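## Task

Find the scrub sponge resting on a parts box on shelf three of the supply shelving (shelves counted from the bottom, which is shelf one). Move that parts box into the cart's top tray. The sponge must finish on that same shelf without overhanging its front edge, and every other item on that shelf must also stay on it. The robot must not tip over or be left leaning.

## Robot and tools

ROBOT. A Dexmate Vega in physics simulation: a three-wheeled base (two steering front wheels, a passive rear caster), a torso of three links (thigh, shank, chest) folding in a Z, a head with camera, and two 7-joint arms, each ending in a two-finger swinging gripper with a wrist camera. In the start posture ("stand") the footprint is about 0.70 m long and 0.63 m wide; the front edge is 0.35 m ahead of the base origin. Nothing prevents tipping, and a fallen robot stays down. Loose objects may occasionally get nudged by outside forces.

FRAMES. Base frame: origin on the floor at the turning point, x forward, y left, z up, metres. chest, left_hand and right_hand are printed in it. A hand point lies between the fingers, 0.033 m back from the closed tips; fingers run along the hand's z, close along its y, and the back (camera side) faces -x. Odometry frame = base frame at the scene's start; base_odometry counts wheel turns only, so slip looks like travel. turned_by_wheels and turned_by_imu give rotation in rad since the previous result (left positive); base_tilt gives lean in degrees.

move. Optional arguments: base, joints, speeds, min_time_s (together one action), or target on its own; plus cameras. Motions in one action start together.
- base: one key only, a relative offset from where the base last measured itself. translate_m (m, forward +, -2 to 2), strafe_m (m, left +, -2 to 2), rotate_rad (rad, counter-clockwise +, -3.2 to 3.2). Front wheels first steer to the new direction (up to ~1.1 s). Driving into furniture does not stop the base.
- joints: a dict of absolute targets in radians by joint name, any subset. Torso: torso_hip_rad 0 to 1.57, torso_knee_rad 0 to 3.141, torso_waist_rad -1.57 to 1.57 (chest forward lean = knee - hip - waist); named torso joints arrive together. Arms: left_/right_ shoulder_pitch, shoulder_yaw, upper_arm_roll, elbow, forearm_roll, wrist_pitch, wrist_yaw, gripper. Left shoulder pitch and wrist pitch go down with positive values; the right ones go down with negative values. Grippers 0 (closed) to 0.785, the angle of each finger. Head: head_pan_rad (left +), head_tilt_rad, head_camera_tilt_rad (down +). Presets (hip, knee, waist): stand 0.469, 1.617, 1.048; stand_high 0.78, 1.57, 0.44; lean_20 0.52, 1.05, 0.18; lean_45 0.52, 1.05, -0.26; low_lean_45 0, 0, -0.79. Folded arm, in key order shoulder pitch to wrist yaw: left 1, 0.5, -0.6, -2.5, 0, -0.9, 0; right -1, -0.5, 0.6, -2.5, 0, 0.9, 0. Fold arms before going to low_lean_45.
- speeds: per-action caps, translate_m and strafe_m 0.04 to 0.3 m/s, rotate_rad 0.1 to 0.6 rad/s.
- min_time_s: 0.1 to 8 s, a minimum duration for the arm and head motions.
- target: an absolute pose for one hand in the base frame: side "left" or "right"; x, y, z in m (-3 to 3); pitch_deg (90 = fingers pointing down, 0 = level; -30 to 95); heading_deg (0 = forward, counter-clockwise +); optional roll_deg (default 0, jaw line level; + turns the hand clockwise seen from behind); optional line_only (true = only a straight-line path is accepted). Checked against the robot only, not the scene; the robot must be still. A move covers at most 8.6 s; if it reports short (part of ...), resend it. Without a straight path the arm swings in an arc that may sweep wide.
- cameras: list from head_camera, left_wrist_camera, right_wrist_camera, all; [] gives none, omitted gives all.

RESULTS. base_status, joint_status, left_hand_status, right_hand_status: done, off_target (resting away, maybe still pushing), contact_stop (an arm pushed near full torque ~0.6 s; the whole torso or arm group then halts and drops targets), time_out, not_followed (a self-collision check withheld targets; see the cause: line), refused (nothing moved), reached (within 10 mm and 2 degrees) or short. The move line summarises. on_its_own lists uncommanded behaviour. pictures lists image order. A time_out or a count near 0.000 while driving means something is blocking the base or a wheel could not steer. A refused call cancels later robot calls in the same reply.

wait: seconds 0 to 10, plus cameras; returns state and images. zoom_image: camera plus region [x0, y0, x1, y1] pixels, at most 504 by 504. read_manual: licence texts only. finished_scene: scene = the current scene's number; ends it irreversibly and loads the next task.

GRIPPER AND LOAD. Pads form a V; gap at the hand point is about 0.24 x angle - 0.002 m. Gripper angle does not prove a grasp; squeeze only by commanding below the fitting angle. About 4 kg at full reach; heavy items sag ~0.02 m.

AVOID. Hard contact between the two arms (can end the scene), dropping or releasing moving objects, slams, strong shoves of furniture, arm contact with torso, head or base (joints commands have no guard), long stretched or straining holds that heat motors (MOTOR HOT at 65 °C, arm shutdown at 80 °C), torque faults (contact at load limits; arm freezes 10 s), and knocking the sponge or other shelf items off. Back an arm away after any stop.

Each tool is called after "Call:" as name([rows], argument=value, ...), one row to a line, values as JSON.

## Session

Call:
move(joints={"head_pan_rad": 0.0, "head_camera_tilt_rad": 0.2}, cameras=["head_camera"])

Call:
move(joints={"head_pan_rad": -1.3, "head_camera_tilt_rad": 0.2}, cameras=["head_camera"])

Call:
move(joints={"head_pan_rad": 1.3, "head_camera_tilt_rad": 0.2}, cameras=["head_camera"])

Scene clock: 0.73 s.
move: done
turned_by_wheels: +0.000
turned_by_imu: +0.000
joint_status: all done
pictures: head_camera
camera_calibration:
head_camera: T_world_to_cam=[[0.0100474, -0.99979, 0.0178632, 0.00285973], [-0.290799, -0.0200135, -0.956575, 1.4421], [0.956731, 0.00441647, -0.290939, 0.467717], [0, 0, 0, 1]]

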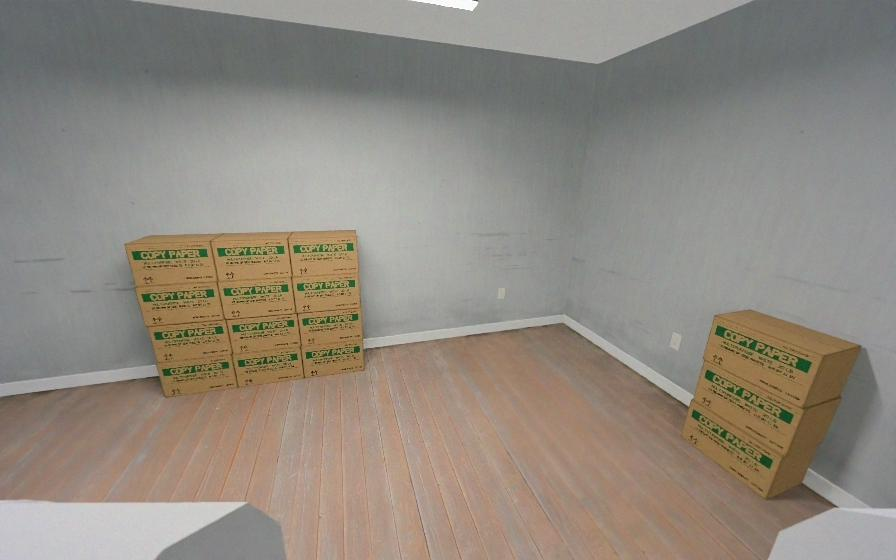

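Scene clock: 2.27 s.
move: done
turned_by_wheels: +0.000
turned_by_imu: +0.000
joint_status: all done
pictures: head_camera
camera_calibration:
head_camera: T_world_to_cam=[[-0.954286, -0.276003, 0.11472, -0.216199], [-0.1689, 0.181289, -0.968817, 1.46979], [0.246599, -0.943905, -0.219619, 0.306411], [0, 0, 0, 1]]

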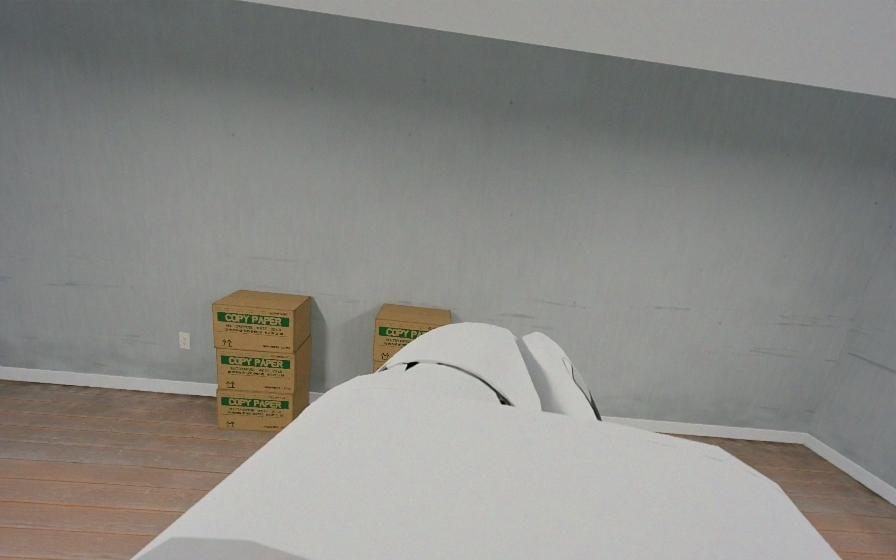

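Scene clock: 4.67 s.
Joint torques (N m): left_arm=[7.16 0.43 1.03 -3.85 -0.04 -3.17 -0.03] | right_arm=[-4.83 1.07 0.6 -3.84 -0.17 3.53 -0.38]
move: done
base_odometry: x=+0.000 y=+0.000 heading=+0.000
turned_by_wheels: +0.000
turned_by_imu: +0.001
base_tilt: forward=+0.1 right=+0.3
joint_positions: torso_hip_rad=+0.469 torso_knee_rad=+1.617 torso_waist_rad=+1.048 left_shoulder_pitch_rad=+2.198 left_shoulder_yaw_rad=+0.003 left_upper_arm_roll_rad=+0.005 left_elbow_rad=-1.088 left_forearm_roll_rad=-0.002 left_wrist_pitch_rad=-0.498 left_wrist_yaw_rad=-0.008 left_gripper_rad=+0.005 right_shoulder_pitch_rad=-2.186 right_shoulder_yaw_rad=+0.017 right_upper_arm_roll_rad=+0.012 right_elbow_rad=-1.116 right_forearm_roll_rad=-0.006 right_wrist_pitch_rad=+0.502 right_wrist_yaw_rad=+0.010 right_gripper_rad=+0.005 head_pan_rad=+1.299 head_tilt_rad=+0.000 head_camera_tilt_rad=+0.199
joint_status: all done
chest: x=-0.0111 y=+0.0000 z=+1.4155 quat_wxyz=(+0.999, +0.000, +0.050, +0.000) (m; base frame)
left_hand: x=+0.1936 y=+0.2243 z=+0.6017 quat_wxyz=(+0.416, +0.003, +0.909, -0.006) pitch_deg=+40.8 heading_deg=-0.9 roll_deg=-0.6 back=up (m; base frame)
right_hand: x=+0.2193 y=-0.2262 z=+0.6163 quat_wxyz=(+0.436, +0.005, +0.900, +0.003) pitch_deg=+38.2 heading_deg=+0.0 roll_deg=+0.7 back=up (m; base frame)
pictures: head_camera
camera_calibration:
head_camera: T_world_to_cam=[[0.962417, -0.260196, -0.0777924, 0.2192], [-0.130536, -0.192022, -0.972671, 1.47851], [0.238147, 0.946269, -0.21877, 0.304491], [0, 0, 0, 1]]

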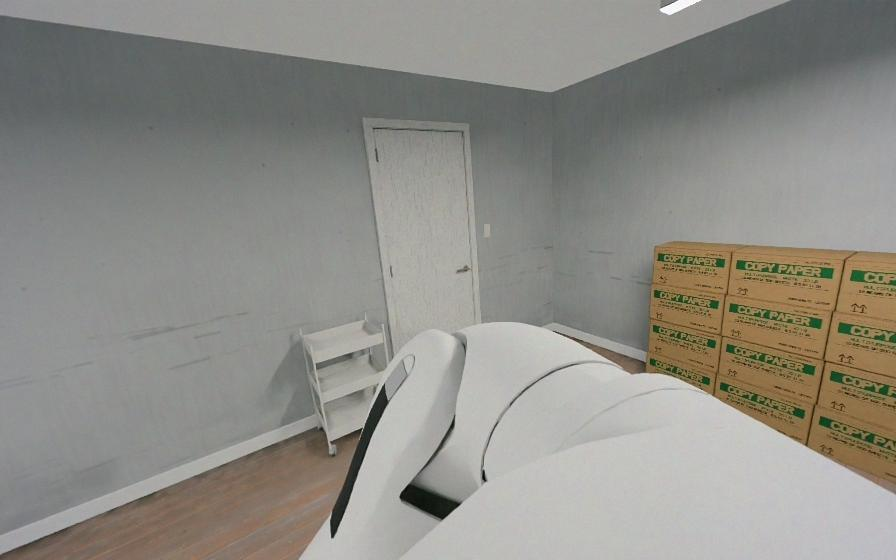

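Call:
move(joints={"head_pan_rad": 2.7, "head_camera_tilt_rad": 0.2}, cameras=["head_camera"])

Scene clock: 6.70 s.
Joint torques (N m): left_arm=[6.8 0.6 1.29 -5.17 -0.19 -3.39 0.09] | right_arm=[-4.14 -1.1 0.27 -5.89 -0.03 2.88 0.02]
move: done
base_odometry: x=+0.000 y=+0.000 heading=+0.000
turned_by_wheels: +0.000
turned_by_imu: +0.001
base_tilt: forward=+0.2 right=+0.3
joint_positions: torso_hip_rad=+0.469 torso_knee_rad=+1.617 torso_waist_rad=+1.048 left_shoulder_pitch_rad=+2.198 left_shoulder_yaw_rad=+0.003 left_upper_arm_roll_rad=+0.005 left_elbow_rad=-1.088 left_forearm_roll_rad=-0.002 left_wrist_pitch_rad=-0.498 left_wrist_yaw_rad=-0.008 left_gripper_rad=+0.005 right_shoulder_pitch_rad=-2.186 right_shoulder_yaw_rad=+0.017 right_upper_arm_roll_rad=+0.012 right_elbow_rad=-1.116 right_forearm_roll_rad=-0.006 right_wrist_pitch_rad=+0.502 right_wrist_yaw_rad=+0.010 right_gripper_rad=+0.005 head_pan_rad=+2.699 head_tilt_rad=+0.000 head_camera_tilt_rad=+0.199
joint_status: all done
chest: x=-0.0111 y=+0.0000 z=+1.4155 quat_wxyz=(+0.999, +0.000, +0.050, +0.000) (m; base frame)
left_hand: x=+0.1936 y=+0.2243 z=+0.6017 quat_wxyz=(+0.416, +0.003, +0.909, -0.006) pitch_deg=+40.8 heading_deg=-0.9 roll_deg=-0.6 back=up (m; base frame)
right_hand: x=+0.2193 y=-0.2262 z=+0.6163 quat_wxyz=(+0.436, +0.005, +0.900, +0.003) pitch_deg=+38.2 heading_deg=+0.0 roll_deg=+0.7 back=up (m; base frame)
pictures: head_camera
camera_calibration:
head_camera: T_world_to_cam=[[0.420266, 0.907101, -0.0233392, 0.0960454], [0.0847313, -0.0648391, -0.994292, 1.52741], [-0.903436, 0.41589, -0.10411, 0.0451687], [0, 0, 0, 1]]

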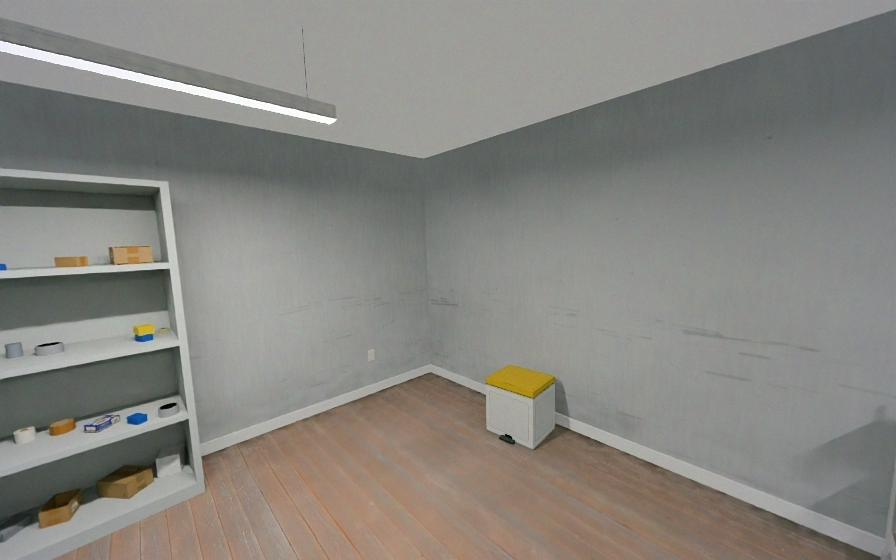

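Call:
zoom_image(camera="head_camera", region=[60, 290, 220, 390])

Call:
zoom_image(camera="head_camera", region=[0, 160, 240, 500])

Scaled by 3.150 from the camera's 896x560 image, which has a finer 960x600 frame.

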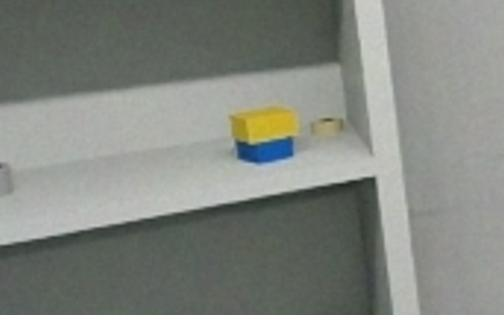

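Scaled by 1.482 from the camera's 896x560 image, which has a finer 960x600 frame.

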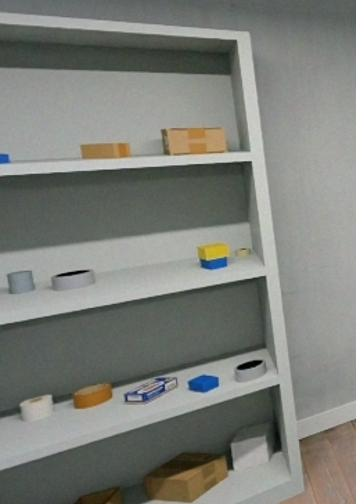

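Call:
move(base={"rotate_rad": -2.77}, joints={"head_pan_rad": 0.0, "head_camera_tilt_rad": 0.25, "left_shoulder_pitch_rad": 1.366, "left_shoulder_yaw_rad": 0.0, "left_upper_arm_roll_rad": 0.0, "left_elbow_rad": -2.307, "left_forearm_roll_rad": 0.0, "left_wrist_pitch_rad": 1.19, "left_wrist_yaw_rad": 0.0, "left_gripper_rad": 0.55}, cameras=["head_camera"])

Call:
zoom_image(camera="head_camera", region=[400, 150, 600, 290])

Call:
zoom_image(camera="head_camera", region=[380, 260, 600, 380])

Scene clock: 17.73 s.
Joint torques (N m): left_arm=[-19.56 -2.82 -0.84 -10.29 0.09 -3.37 0.23] | right_arm=[-5.13 -1.84 0.03 -4.66 -0.21 3.4 -0.18]
move: done
base_odometry: x=+0.000 y=+0.000 heading=-2.768
turned_by_wheels: -2.768
turned_by_imu: -2.690
base_tilt: forward=+0.2 right=+0.3
base_status: done
joint_positions: torso_hip_rad=+0.469 torso_knee_rad=+1.617 torso_waist_rad=+1.048 left_shoulder_pitch_rad=+1.370 left_shoulder_yaw_rad=+0.000 left_upper_arm_roll_rad=+0.000 left_elbow_rad=-2.302 left_forearm_roll_rad=+0.000 left_wrist_pitch_rad=+1.185 left_wrist_yaw_rad=+0.000 left_gripper_rad=+0.550 right_shoulder_pitch_rad=-2.186 right_shoulder_yaw_rad=+0.017 right_upper_arm_roll_rad=+0.012 right_elbow_rad=-1.116 right_forearm_roll_rad=-0.006 right_wrist_pitch_rad=+0.502 right_wrist_yaw_rad=+0.010 right_gripper_rad=+0.005 head_pan_rad=+0.001 head_tilt_rad=+0.000 head_camera_tilt_rad=+0.249
joint_status: all done
chest: x=-0.0111 y=+0.0000 z=+1.4155 quat_wxyz=(+0.999, +0.000, +0.050, +0.000) (m; base frame)
left_hand: x=+0.6801 y=+0.2291 z=+1.1371 quat_wxyz=(+0.572, +0.000, +0.820, +0.000) pitch_deg=+20.2 heading_deg=+0.0 roll_deg=+0.0 back=up (m; base frame)
right_hand: x=+0.2193 y=-0.2262 z=+0.6163 quat_wxyz=(+0.436, +0.005, +0.900, +0.003) pitch_deg=+38.2 heading_deg=+0.0 roll_deg=+0.7 back=up (m; base frame)
pictures: head_camera
camera_calibration:
head_camera: T_world_to_cam=[[0.0115964, -0.999784, 0.0172721, 0.00385731], [-0.338226, -0.020177, -0.940849, 1.41508], [0.940994, 0.00506856, -0.338387, 0.536827], [0, 0, 0, 1]]

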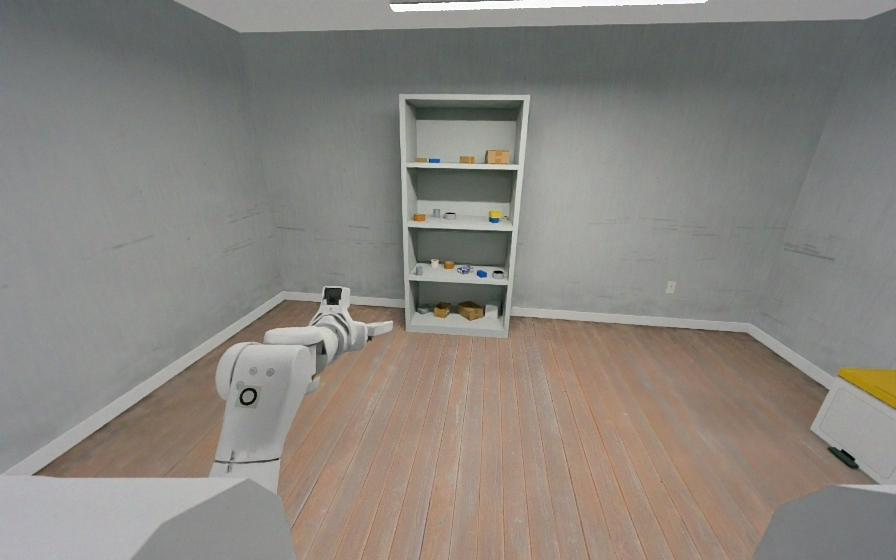

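Scaled by 2.520 from the camera's 896x560 image, which has a finer 960x600 frame.

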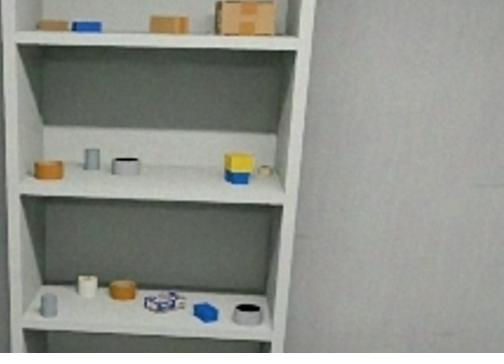

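Scaled by 2.291 from the camera's 896x560 image, which has a finer 960x600 frame.

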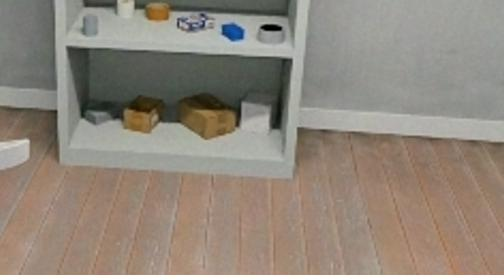

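Call:
zoom_image(camera="head_camera", region=[465, 195, 530, 240])

Scaled by 7.754 from the camera's 896x560 image, which has a finer 960x600 frame.

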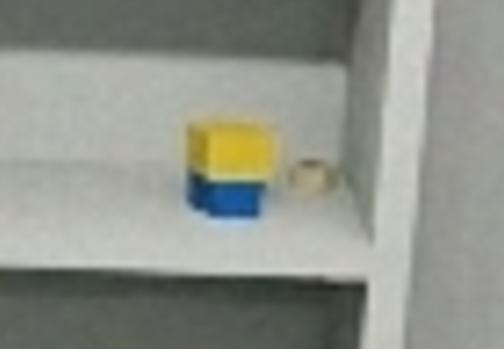

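Call:
move(base={"rotate_rad": -0.213}, cameras=[])

Call:
move(base={"translate_m": 1.95}, joints={"head_camera_tilt_rad": 0.5}, cameras=["head_camera", "left_wrist_camera"])

Scene clock: 21.93 s.
move: done
turned_by_wheels: -0.212
turned_by_imu: -0.206
base_status: done
pictures: none

Scene clock: 30.87 s.
Joint torques (N m): left_arm=[-19.15 -2.32 -0.1 -9.01 -0.07 -3.36 0.02] | right_arm=[-3.6 -0.51 1.01 -4.93 -0.02 2.14 -0.15]
move: done
base_odometry: x=-1.926 y=-0.308 heading=-2.981
turned_by_wheels: -0.001
turned_by_imu: -0.009
base_tilt: forward=+0.1 right=+0.3
base_status: done
joint_positions: torso_hip_rad=+0.469 torso_knee_rad=+1.617 torso_waist_rad=+1.048 left_shoulder_pitch_rad=+1.366 left_shoulder_yaw_rad=+0.000 left_upper_arm_roll_rad=+0.000 left_elbow_rad=-2.307 left_forearm_roll_rad=+0.000 left_wrist_pitch_rad=+1.190 left_wrist_yaw_rad=+0.000 left_gripper_rad=+0.550 right_shoulder_pitch_rad=-2.186 right_shoulder_yaw_rad=+0.017 right_upper_arm_roll_rad=+0.012 right_elbow_rad=-1.116 right_forearm_roll_rad=-0.006 right_wrist_pitch_rad=+0.502 right_wrist_yaw_rad=+0.010 right_gripper_rad=+0.005 head_pan_rad=+0.001 head_tilt_rad=+0.000 head_camera_tilt_rad=+0.499
joint_status: all done
chest: x=-0.0110 y=+0.0000 z=+1.4155 quat_wxyz=(+0.999, +0.000, +0.050, +0.000) (m; base frame)
left_hand: x=+0.6801 y=+0.2292 z=+1.1396 quat_wxyz=(+0.573, +0.000, +0.819, +0.000) pitch_deg=+20.1 heading_deg=+0.0 roll_deg=+0.0 back=up (m; base frame)
right_hand: x=+0.2194 y=-0.2262 z=+0.6162 quat_wxyz=(+0.436, +0.005, +0.900, +0.003) pitch_deg=+38.3 heading_deg=+0.0 roll_deg=+0.7 back=up (m; base frame)
pictures: head_camera, left_wrist_camera
camera_calibration:
head_camera: T_world_to_cam=[[0.0153995, -0.999783, 0.014044, 0.00893805], [-0.560642, -0.0202637, -0.827811, 1.23019], [0.827915, 0.00487421, -0.560832, 0.857626], [0, 0, 0, 1]]
left_wrist_camera: T_world_to_cam=[[-0.00870613, -0.999541, 0.0290116, 0.198195], [-0.426791, -0.0225232, -0.90407, 1.38847], [0.904308, -0.0202528, -0.426399, 0.0290957], [0, 0, 0, 1]]

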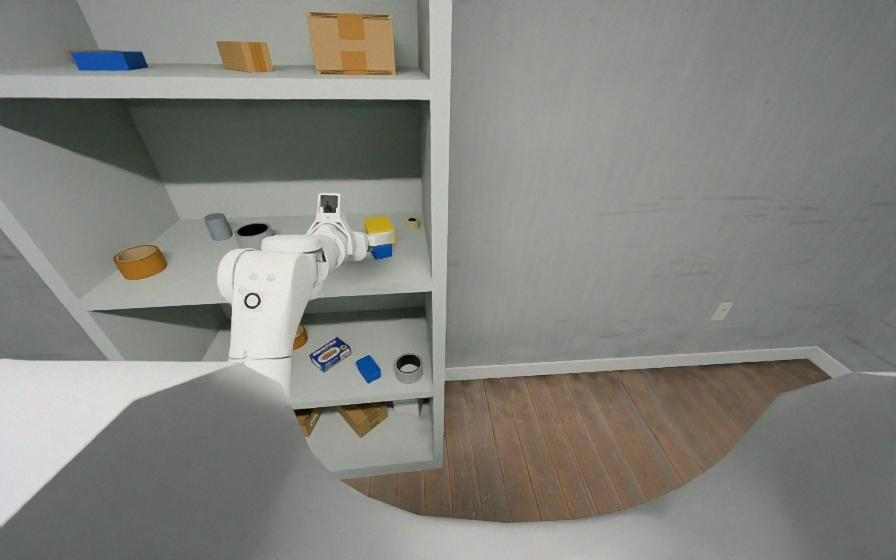

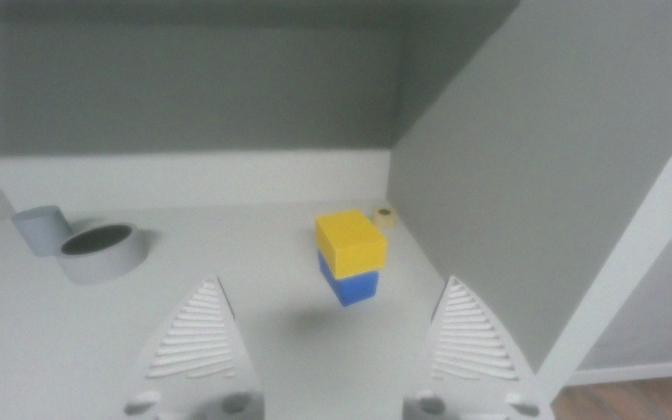

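Call:
zoom_image(camera="left_wrist_camera", region=[290, 190, 450, 320])

Call:
zoom_image(camera="head_camera", region=[340, 190, 450, 300])

Scaled by 3.150 from the camera's 672x420 image, which has a finer 960x600 frame.

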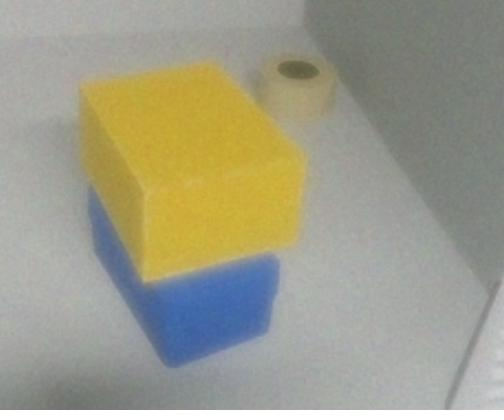

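Scaled by 4.582 from the camera's 896x560 image, which has a finer 960x600 frame.

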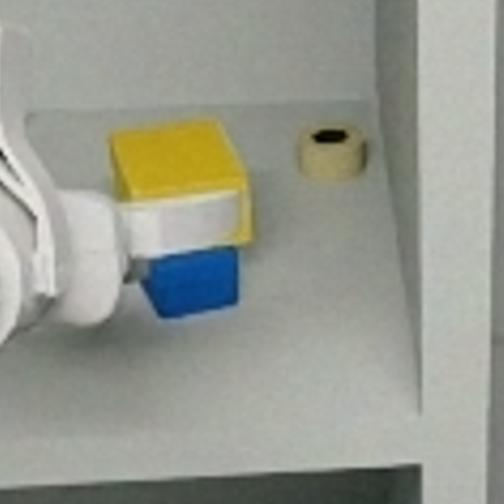

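Call:
move(base={"translate_m": 0.06}, speeds={"translate_m": 0.15}, cameras=[])

Call:
move(target={"side": "left", "x": 0.727, "y": 0.182, "z": 1.112, "pitch_deg": 25, "heading_deg": 20, "line_only": true}, cameras=["left_wrist_camera", "head_camera"])

Call:
zoom_image(camera="left_wrist_camera", region=[200, 190, 470, 400])

Scene clock: 34.33 s.
move: done
turned_by_wheels: -0.001
turned_by_imu: +0.000
base_status: done
pictures: none

Scene clock: 34.63 s.
Joint torques (N m): left_arm=[-18.62 -1.72 -0.11 -9.6 0.06 -2.63 0.07] | right_arm=[-5.7 0.02 0.37 -3.71 -0.04 2.15 0.06]
move: refused
base_odometry: x=-1.985 y=-0.318 heading=-2.981
turned_by_wheels: +0.000
turned_by_imu: +0.000
base_tilt: forward=+0.2 right=+0.3
joint_positions: torso_hip_rad=+0.469 torso_knee_rad=+1.617 torso_waist_rad=+1.048 left_shoulder_pitch_rad=+1.366 left_shoulder_yaw_rad=+0.000 left_upper_arm_roll_rad=+0.000 left_elbow_rad=-2.307 left_forearm_roll_rad=+0.000 left_wrist_pitch_rad=+1.190 left_wrist_yaw_rad=+0.000 left_gripper_rad=+0.550 right_shoulder_pitch_rad=-2.186 right_shoulder_yaw_rad=+0.017 right_upper_arm_roll_rad=+0.012 right_elbow_rad=-1.116 right_forearm_roll_rad=-0.006 right_wrist_pitch_rad=+0.502 right_wrist_yaw_rad=+0.010 right_gripper_rad=+0.005 head_pan_rad=+0.001 head_tilt_rad=+0.000 head_camera_tilt_rad=+0.499
chest: x=-0.0109 y=+0.0000 z=+1.4155 quat_wxyz=(+0.999, +0.000, +0.050, +0.000) (m; base frame)
left_hand: x=+0.6801 y=+0.2292 z=+1.1396 quat_wxyz=(+0.573, +0.000, +0.819, +0.000) pitch_deg=+20.1 heading_deg=+0.0 roll_deg=+0.0 back=up (m; base frame)
left_hand_status: refused: you asked line_only, and the move would not run on a straight line (the straight line was blocked) but on a checked arc of 2.6 s. Nothing moved.
right_hand: x=+0.2194 y=-0.2262 z=+0.6162 quat_wxyz=(+0.436, +0.005, +0.900, +0.003) pitch_deg=+38.3 heading_deg=+0.0 roll_deg=+0.7 back=up (m; base frame)
pictures: head_camera, left_wrist_camera
camera_calibration:
head_camera: T_world_to_cam=[[0.0154002, -0.999783, 0.0140431, 0.00893896], [-0.56069, -0.0202637, -0.827778, 1.23015], [0.827883, 0.00487414, -0.56088, 0.857672], [0, 0, 0, 1]]
left_wrist_camera: T_world_to_cam=[[-0.00870663, -0.999541, 0.0290132, 0.198194], [-0.426812, -0.0225239, -0.90406, 1.38846], [0.904298, -0.0202545, -0.42642, 0.0291035], [0, 0, 0, 1]]

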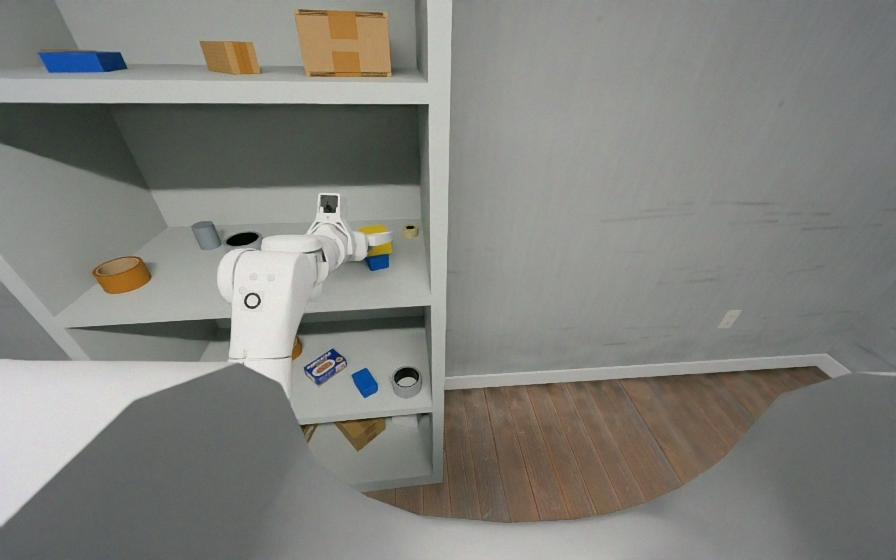

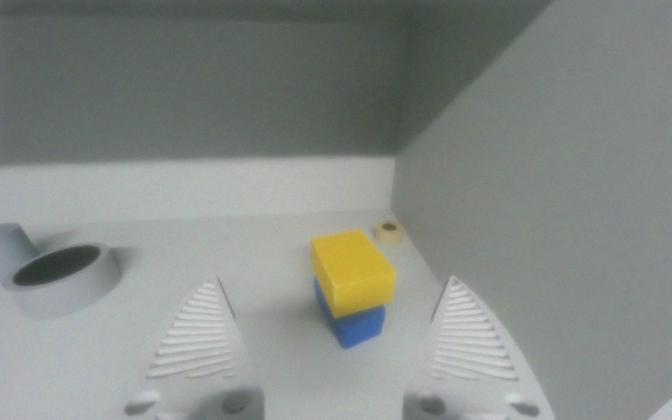

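Scaled by 1.867 from the camera's 672x420 image, which has a finer 960x600 frame.

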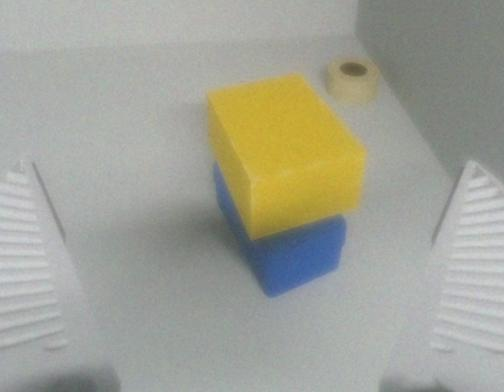

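Call:
move(target={"side": "left", "x": 0.74, "y": 0.198, "z": 1.108, "pitch_deg": 25, "heading_deg": 14, "line_only": true}, cameras=["left_wrist_camera"])

Call:
zoom_image(camera="left_wrist_camera", region=[200, 190, 470, 400])

Scene clock: 39.27 s.
Joint torques (N m): left_arm=[-23.75 -8.79 7.6 -9.1 0.58 -3.23 0.36] | right_arm=[-2.69 0.6 0.87 -4.61 0.25 2.72 -0.09]
move: done
base_odometry: x=-1.985 y=-0.318 heading=-2.981
turned_by_wheels: +0.000
turned_by_imu: +0.001
base_tilt: forward=+0.2 right=+0.4
joint_positions: torso_hip_rad=+0.469 torso_knee_rad=+1.617 torso_waist_rad=+1.048 left_shoulder_pitch_rad=+1.168 left_shoulder_yaw_rad=-0.305 left_upper_arm_roll_rad=+0.091 left_elbow_rad=-1.913 left_forearm_roll_rad=+0.138 left_wrist_pitch_rad=+1.075 left_wrist_yaw_rad=+0.369 left_gripper_rad=+0.550 right_shoulder_pitch_rad=-2.186 right_shoulder_yaw_rad=+0.017 right_upper_arm_roll_rad=+0.012 right_elbow_rad=-1.116 right_forearm_roll_rad=-0.006 right_wrist_pitch_rad=+0.502 right_wrist_yaw_rad=+0.010 right_gripper_rad=+0.005 head_pan_rad=+0.001 head_tilt_rad=+0.000 head_camera_tilt_rad=+0.499
chest: x=-0.0109 y=+0.0000 z=+1.4155 quat_wxyz=(+0.999, +0.000, +0.050, +0.000) (m; base frame)
left_hand: x=+0.7393 y=+0.1990 z=+1.1076 quat_wxyz=(+0.533, -0.102, +0.837, +0.065) pitch_deg=+25.0 heading_deg=+13.9 roll_deg=+0.0 back=up (m; base frame)
left_hand_status: reached (straight line, planned for 1.7 s): 1 mm and 0.1 deg off.
right_hand: x=+0.2194 y=-0.2262 z=+0.6162 quat_wxyz=(+0.436, +0.005, +0.900, +0.003) pitch_deg=+38.3 heading_deg=+0.0 roll_deg=+0.7 back=up (m; base frame)
pictures: left_wrist_camera
camera_calibration:
left_wrist_camera: T_world_to_cam=[[0.233681, -0.971847, 0.030119, -0.016515], [-0.482898, -0.142888, -0.86394, 1.40506], [0.843921, 0.187342, -0.502693, 0.0491352], [0, 0, 0, 1]]

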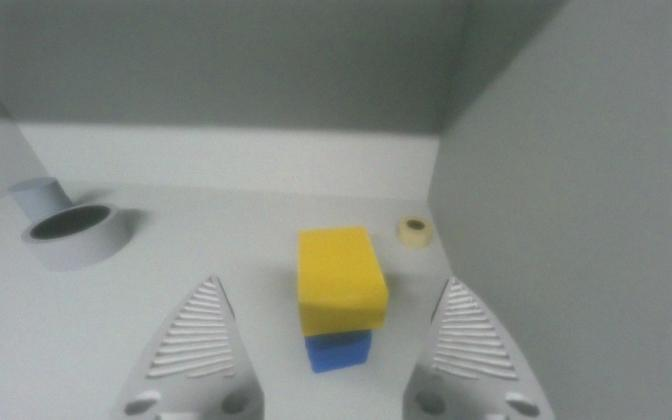

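Scaled by 1.867 from the camera's 672x420 image, which has a finer 960x600 frame.

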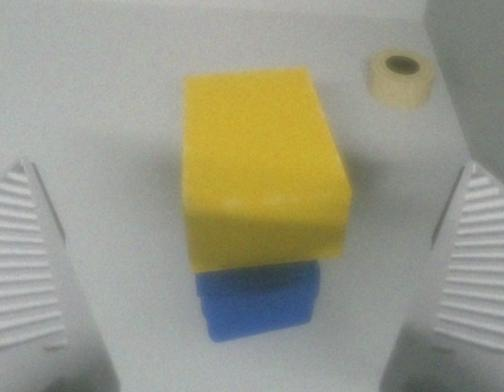

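Call:
move(target={"side": "left", "x": 0.808, "y": 0.213, "z": 1.068, "pitch_deg": 25, "heading_deg": 20, "line_only": true}, cameras=["left_wrist_camera"])

Scene clock: 43.70 s.
Joint torques (N m): left_arm=[-27.61 -8.38 4.44 -9.03 0.4 -3.98 0.25] | right_arm=[-4.85 -0.12 0.78 -5.8 0.25 3.2 -0.19]
move: done
base_odometry: x=-1.985 y=-0.318 heading=-2.981
turned_by_wheels: +0.000
turned_by_imu: +0.001
base_tilt: forward=+0.2 right=+0.3
joint_positions: torso_hip_rad=+0.469 torso_knee_rad=+1.617 torso_waist_rad=+1.048 left_shoulder_pitch_rad=+0.974 left_shoulder_yaw_rad=-0.347 left_upper_arm_roll_rad=-0.027 left_elbow_rad=-1.431 left_forearm_roll_rad=+0.126 left_wrist_pitch_rad=+0.755 left_wrist_yaw_rad=+0.487 left_gripper_rad=+0.550 right_shoulder_pitch_rad=-2.186 right_shoulder_yaw_rad=+0.017 right_upper_arm_roll_rad=+0.012 right_elbow_rad=-1.116 right_forearm_roll_rad=-0.006 right_wrist_pitch_rad=+0.502 right_wrist_yaw_rad=+0.010 right_gripper_rad=+0.005 head_pan_rad=+0.001 head_tilt_rad=+0.000 head_camera_tilt_rad=+0.499
chest: x=-0.0109 y=+0.0000 z=+1.4155 quat_wxyz=(+0.999, +0.000, +0.050, +0.000) (m; base frame)
left_hand: x=+0.8072 y=+0.2129 z=+1.0679 quat_wxyz=(+0.529, -0.146, +0.831, +0.093) pitch_deg=+25.0 heading_deg=+19.9 roll_deg=+0.0 back=up (m; base frame)
left_hand_status: reached (straight line, planned for 1.9 s): 1 mm and 0.1 deg off.
right_hand: x=+0.2194 y=-0.2262 z=+0.6162 quat_wxyz=(+0.436, +0.005, +0.900, +0.003) pitch_deg=+38.3 heading_deg=+0.0 roll_deg=+0.7 back=up (m; base frame)
pictures: left_wrist_camera
camera_calibration:
left_wrist_camera: T_world_to_cam=[[0.335008, -0.941762, 0.0292198, -0.104888], [-0.465941, -0.192542, -0.863612, 1.40213], [0.818943, 0.275703, -0.503309, -0.0287117], [0, 0, 0, 1]]

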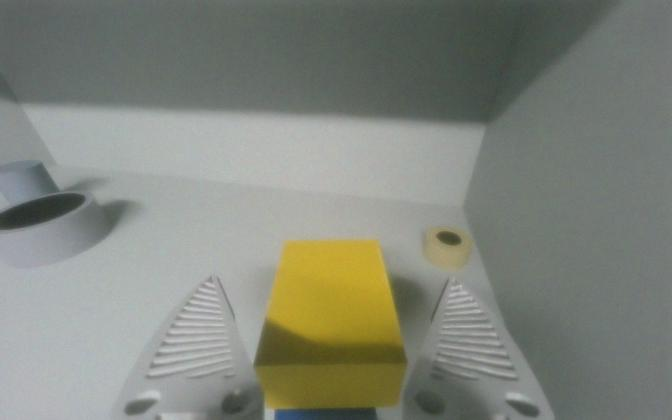

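Call:
move(target={"side": "left", "x": 0.808, "y": 0.213, "z": 1.061, "pitch_deg": 25, "heading_deg": 20, "line_only": true}, cameras=[])

Call:
move(joints={"left_gripper_rad": 0.40}, cameras=[])

Call:
move(joints={"left_gripper_rad": 0.30}, cameras=["left_wrist_camera"])

Call:
move(target={"side": "left", "x": 0.804, "y": 0.213, "z": 1.125, "pitch_deg": 25, "heading_deg": 20, "line_only": true}, cameras=["left_wrist_camera", "head_camera"])

Scene clock: 45.27 s.
move: done
turned_by_wheels: +0.000
turned_by_imu: +0.000
left_hand_status: reached (straight line, planned for 0.3 s): 1 mm and 0.0 deg off.
pictures: none

Scene clock: 45.90 s.
move: done
turned_by_wheels: +0.000
turned_by_imu: +0.000
joint_status: all done
pictures: none

Scene clock: 46.47 s.
move: done
turned_by_wheels: +0.000
turned_by_imu: +0.000
joint_status: all done
pictures: left_wrist_camera
camera_calibration:
left_wrist_camera: T_world_to_cam=[[0.335974, -0.941408, 0.0295325, -0.106154], [-0.465551, -0.193241, -0.863667, 1.39623], [0.81877, 0.27642, -0.503198, -0.0329519], [0, 0, 0, 1]]

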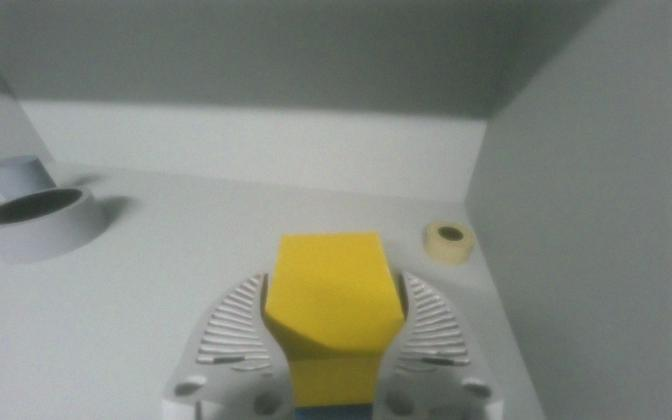

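Scene clock: 48.80 s.
Joint torques (N m): left_arm=[-28.19 -8.29 9.14 -10.03 0.72 -2.49 0.34] | right_arm=[-3.64 0.99 0.64 -4.29 -0.14 3.52 -0.23]
move: done
base_odometry: x=-1.985 y=-0.318 heading=-2.981
turned_by_wheels: +0.000
turned_by_imu: +0.001
base_tilt: forward=+0.2 right=+0.3
joint_positions: torso_hip_rad=+0.469 torso_knee_rad=+1.617 torso_waist_rad=+1.048 left_shoulder_pitch_rad=+0.926 left_shoulder_yaw_rad=-0.370 left_upper_arm_roll_rad=-0.016 left_elbow_rad=-1.549 left_forearm_roll_rad=+0.139 left_wrist_pitch_rad=+0.920 left_wrist_yaw_rad=+0.499 left_gripper_rad=+0.300 right_shoulder_pitch_rad=-2.186 right_shoulder_yaw_rad=+0.017 right_upper_arm_roll_rad=+0.012 right_elbow_rad=-1.116 right_forearm_roll_rad=-0.006 right_wrist_pitch_rad=+0.502 right_wrist_yaw_rad=+0.010 right_gripper_rad=+0.005 head_pan_rad=+0.001 head_tilt_rad=+0.000 head_camera_tilt_rad=+0.499
chest: x=-0.0109 y=+0.0000 z=+1.4155 quat_wxyz=(+0.999, +0.000, +0.050, +0.000) (m; base frame)
left_hand: x=+0.8041 y=+0.2131 z=+1.1226 quat_wxyz=(+0.529, -0.146, +0.831, +0.093) pitch_deg=+25.1 heading_deg=+20.0 roll_deg=+0.0 back=up (m; base frame)
left_hand_status: reached (straight line, planned for 0.9 s): 2 mm and 0.1 deg off.
right_hand: x=+0.2194 y=-0.2262 z=+0.6162 quat_wxyz=(+0.436, +0.005, +0.900, +0.003) pitch_deg=+38.3 heading_deg=+0.0 roll_deg=+0.7 back=up (m; base frame)
pictures: head_camera, left_wrist_camera
camera_calibration:
head_camera: T_world_to_cam=[[0.0154001, -0.999783, 0.0140431, 0.00893895], [-0.56069, -0.0202637, -0.827778, 1.23015], [0.827883, 0.00487408, -0.56088, 0.857673], [0, 0, 0, 1]]
left_wrist_camera: T_world_to_cam=[[0.33616, -0.941345, 0.0294375, -0.106566], [-0.465807, -0.193346, -0.863505, 1.44786], [0.818548, 0.276564, -0.50348, 0.00165038], [0, 0, 0, 1]]

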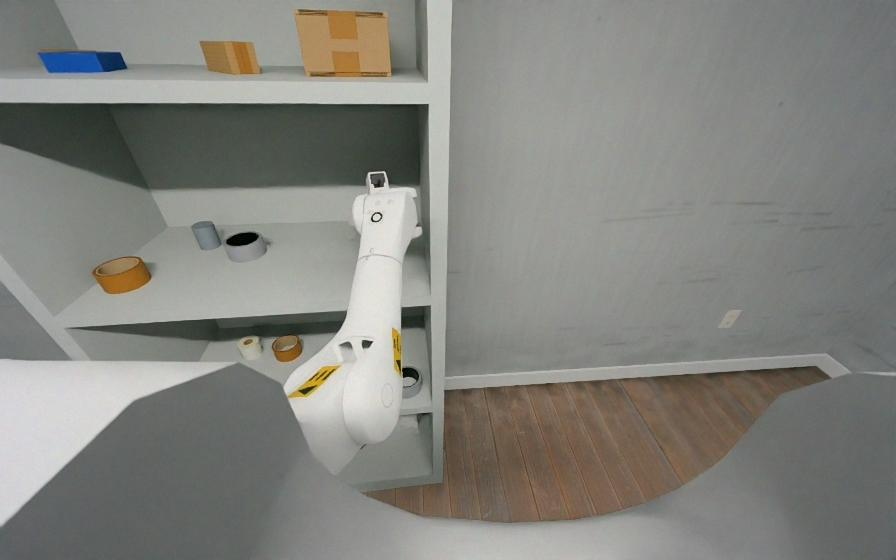

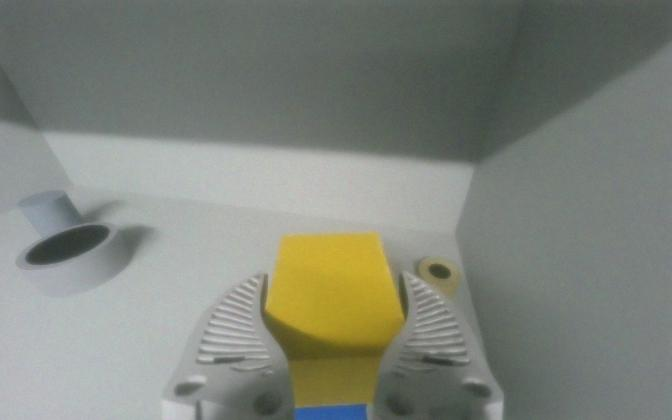

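Call:
move(target={"side": "left", "x": 0.80, "y": 0.405, "z": 1.06, "pitch_deg": 25, "heading_deg": 14, "line_only": true}, cameras=[])

Call:
move(target={"side": "left", "x": 0.80, "y": 0.405, "z": 1.031, "pitch_deg": 25, "heading_deg": 14, "line_only": true}, cameras=["left_wrist_camera", "head_camera"])

Scene clock: 54.93 s.
move: done
turned_by_wheels: +0.000
turned_by_imu: +0.002
left_hand_status: reached (straight line, planned for 1.8 s): 3 mm and 0.1 deg off.
pictures: none

Scene clock: 56.70 s.
Joint torques (N m): left_arm=[-20.54 9.04 -0.41 -10.22 -0.12 -4.58 -0.02] | right_arm=[-4.82 -1.26 1 -4.45 0.12 3.54 -0.13]
move: done
base_odometry: x=-1.985 y=-0.318 heading=-2.981
turned_by_wheels: +0.000
turned_by_imu: +0.000
base_tilt: forward=+0.2 right=+0.3
joint_positions: torso_hip_rad=+0.469 torso_knee_rad=+1.617 torso_waist_rad=+1.048 left_shoulder_pitch_rad=+1.040 left_shoulder_yaw_rad=+0.066 left_upper_arm_roll_rad=-0.202 left_elbow_rad=-1.477 left_forearm_roll_rad=+0.012 left_wrist_pitch_rad=+0.778 left_wrist_yaw_rad=+0.033 left_gripper_rad=+0.300 right_shoulder_pitch_rad=-2.186 right_shoulder_yaw_rad=+0.017 right_upper_arm_roll_rad=+0.012 right_elbow_rad=-1.116 right_forearm_roll_rad=-0.006 right_wrist_pitch_rad=+0.502 right_wrist_yaw_rad=+0.010 right_gripper_rad=+0.005 head_pan_rad=+0.001 head_tilt_rad=+0.000 head_camera_tilt_rad=+0.499
chest: x=-0.0109 y=+0.0000 z=+1.4155 quat_wxyz=(+0.999, +0.000, +0.050, +0.000) (m; base frame)
left_hand: x=+0.8000 y=+0.4047 z=+1.0324 quat_wxyz=(+0.533, -0.103, +0.837, +0.065) pitch_deg=+25.0 heading_deg=+14.0 roll_deg=+0.0 back=up (m; base frame)
left_hand_status: reached (straight line, planned for 0.6 s): 1 mm and 0.0 deg off.
right_hand: x=+0.2194 y=-0.2262 z=+0.6162 quat_wxyz=(+0.436, +0.005, +0.900, +0.003) pitch_deg=+38.3 heading_deg=+0.0 roll_deg=+0.7 back=up (m; base frame)
pictures: head_camera, left_wrist_camera
camera_calibration:
head_camera: T_world_to_cam=[[0.0154, -0.999783, 0.0140431, 0.00893893], [-0.56069, -0.0202636, -0.827778, 1.23015], [0.827883, 0.004874, -0.56088, 0.857673], [0, 0, 0, 1]]
left_wrist_camera: T_world_to_cam=[[0.235844, -0.971336, 0.029716, 0.169949], [-0.483323, -0.143771, -0.863556, 1.39912], [0.843076, 0.189302, -0.503376, -0.0778104], [0, 0, 0, 1]]

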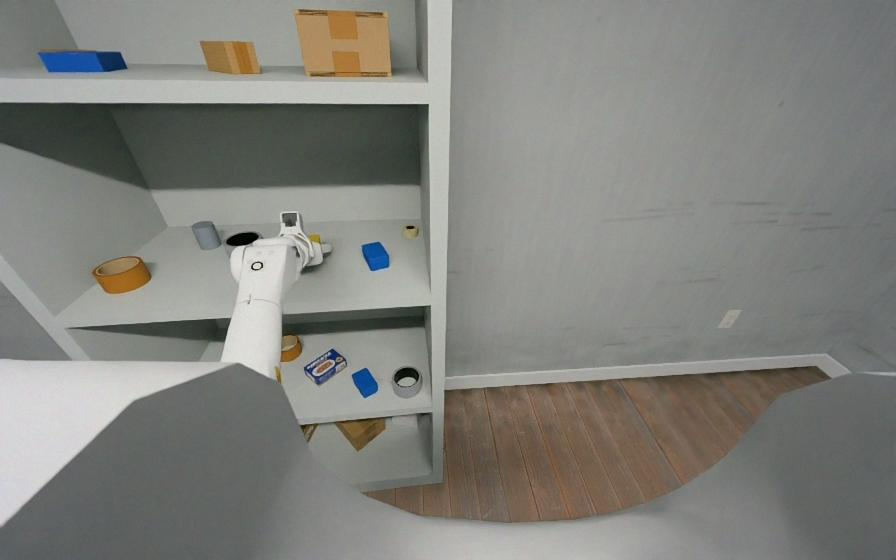

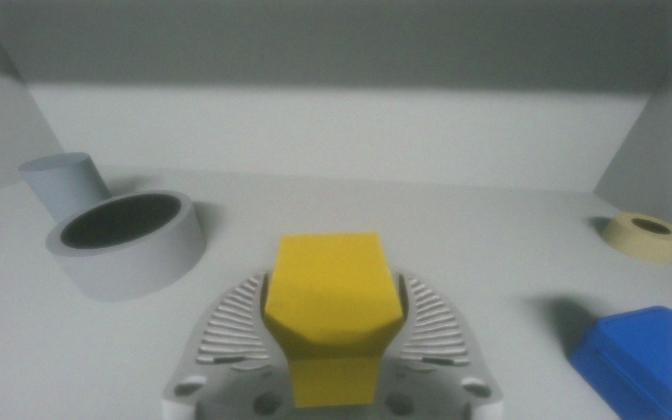

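Call:
move(target={"side": "left", "x": 0.80, "y": 0.405, "z": 1.0225, "pitch_deg": 25, "heading_deg": 14, "line_only": true}, cameras=["left_wrist_camera"])

Call:
zoom_image(camera="left_wrist_camera", region=[440, 180, 672, 420])

Scene clock: 58.07 s.
Joint torques (N m): left_arm=[-18.97 2.53 -0.14 -10.38 -0.16 -3.61 -0.21] | right_arm=[-5.43 -2.48 0.91 -5.33 -0.09 3.05 0.18]
move: done
base_odometry: x=-1.985 y=-0.318 heading=-2.981
turned_by_wheels: +0.000
turned_by_imu: +0.000
base_tilt: forward=+0.1 right=+0.3
joint_positions: torso_hip_rad=+0.469 torso_knee_rad=+1.617 torso_waist_rad=+1.048 left_shoulder_pitch_rad=+1.045 left_shoulder_yaw_rad=+0.065 left_upper_arm_roll_rad=-0.203 left_elbow_rad=-1.455 left_forearm_roll_rad=+0.012 left_wrist_pitch_rad=+0.750 left_wrist_yaw_rad=+0.032 left_gripper_rad=+0.300 right_shoulder_pitch_rad=-2.186 right_shoulder_yaw_rad=+0.017 right_upper_arm_roll_rad=+0.012 right_elbow_rad=-1.116 right_forearm_roll_rad=-0.006 right_wrist_pitch_rad=+0.502 right_wrist_yaw_rad=+0.010 right_gripper_rad=+0.005 head_pan_rad=+0.001 head_tilt_rad=+0.000 head_camera_tilt_rad=+0.499
chest: x=-0.0109 y=+0.0000 z=+1.4155 quat_wxyz=(+0.999, +0.000, +0.050, +0.000) (m; base frame)
left_hand: x=+0.7999 y=+0.4049 z=+1.0239 quat_wxyz=(+0.533, -0.103, +0.837, +0.066) pitch_deg=+25.0 heading_deg=+14.0 roll_deg=+0.0 back=up (m; base frame)
left_hand_status: reached (straight line, planned for 0.4 s): 1 mm and 0.0 deg off.
right_hand: x=+0.2194 y=-0.2262 z=+0.6162 quat_wxyz=(+0.436, +0.005, +0.900, +0.003) pitch_deg=+38.3 heading_deg=+0.0 roll_deg=+0.7 back=up (m; base frame)
pictures: left_wrist_camera
camera_calibration:
left_wrist_camera: T_world_to_cam=[[0.23587, -0.971336, 0.0295242, 0.170642], [-0.483323, -0.143615, -0.863582, 1.39169], [0.843068, 0.189423, -0.503344, -0.0821815], [0, 0, 0, 1]]

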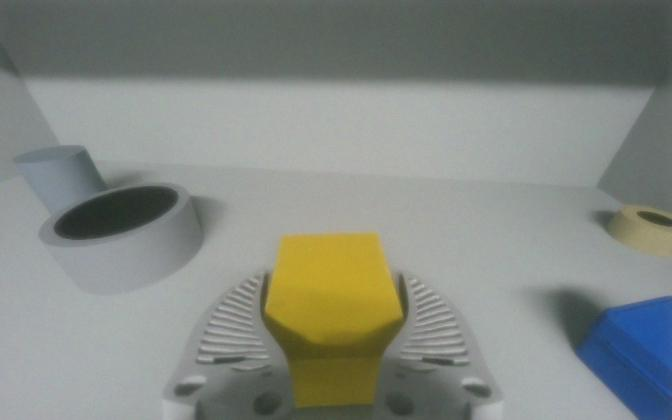

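Scaled by 2.100 from the camera's 672x420 image, which has a finer 960x600 frame.

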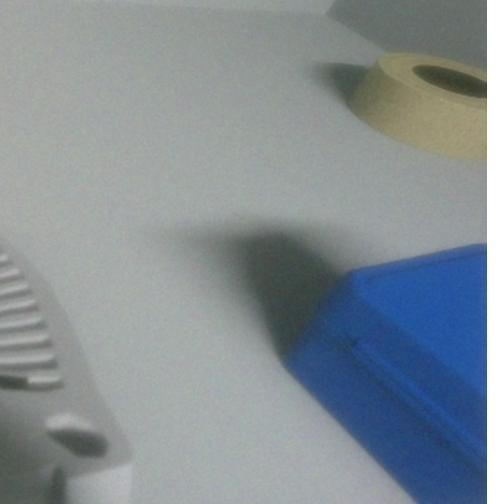

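Call:
move(target={"side": "left", "x": 0.80, "y": 0.405, "z": 1.0165, "pitch_deg": 25, "heading_deg": 14, "line_only": true}, cameras=["left_wrist_camera"])

Scene clock: 59.40 s.
Joint torques (N m): left_arm=[-8.46 0.38 -1.28 -1.15 -0.35 0.67 -0.14] | right_arm=[-3.45 0.26 -0.31 -5.36 -0.15 2.86 0.17]
move: done
base_odometry: x=-1.985 y=-0.318 heading=-2.981
turned_by_wheels: +0.000
turned_by_imu: +0.000
base_tilt: forward=+0.0 right=+0.3
joint_positions: torso_hip_rad=+0.469 torso_knee_rad=+1.617 torso_waist_rad=+1.048 left_shoulder_pitch_rad=+1.048 left_shoulder_yaw_rad=+0.065 left_upper_arm_roll_rad=-0.203 left_elbow_rad=-1.437 left_forearm_roll_rad=+0.012 left_wrist_pitch_rad=+0.727 left_wrist_yaw_rad=+0.032 left_gripper_rad=+0.300 right_shoulder_pitch_rad=-2.186 right_shoulder_yaw_rad=+0.017 right_upper_arm_roll_rad=+0.012 right_elbow_rad=-1.116 right_forearm_roll_rad=-0.006 right_wrist_pitch_rad=+0.502 right_wrist_yaw_rad=+0.010 right_gripper_rad=+0.005 head_pan_rad=+0.001 head_tilt_rad=+0.000 head_camera_tilt_rad=+0.499
chest: x=-0.0114 y=+0.0000 z=+1.4155 quat_wxyz=(+0.999, +0.000, +0.050, +0.000) (m; base frame)
left_hand: x=+0.8001 y=+0.4051 z=+1.0190 quat_wxyz=(+0.534, -0.103, +0.837, +0.066) pitch_deg=+24.9 heading_deg=+14.0 roll_deg=+0.0 back=up (m; base frame)
left_hand_status: reached (straight line, planned for 0.3 s): 2 mm and 0.1 deg off.
right_hand: x=+0.2193 y=-0.2262 z=+0.6163 quat_wxyz=(+0.437, +0.005, +0.900, +0.003) pitch_deg=+38.2 heading_deg=+0.0 roll_deg=+0.7 back=up (m; base frame)
pictures: left_wrist_camera
camera_calibration:
left_wrist_camera: T_world_to_cam=[[0.235828, -0.971343, 0.0296416, 0.170791], [-0.481057, -0.143187, -0.864917, 1.38695], [0.844375, 0.189712, -0.501038, -0.0883246], [0, 0, 0, 1]]

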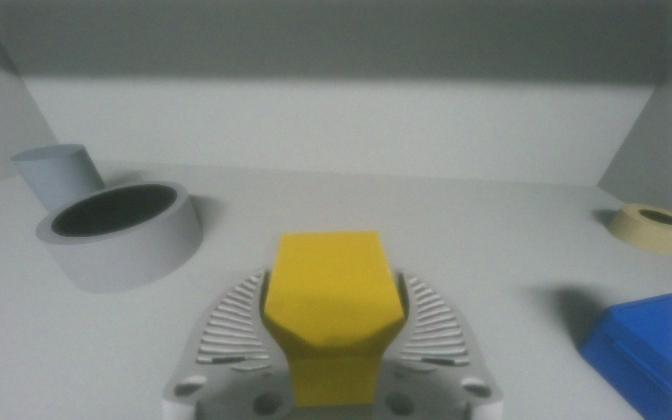

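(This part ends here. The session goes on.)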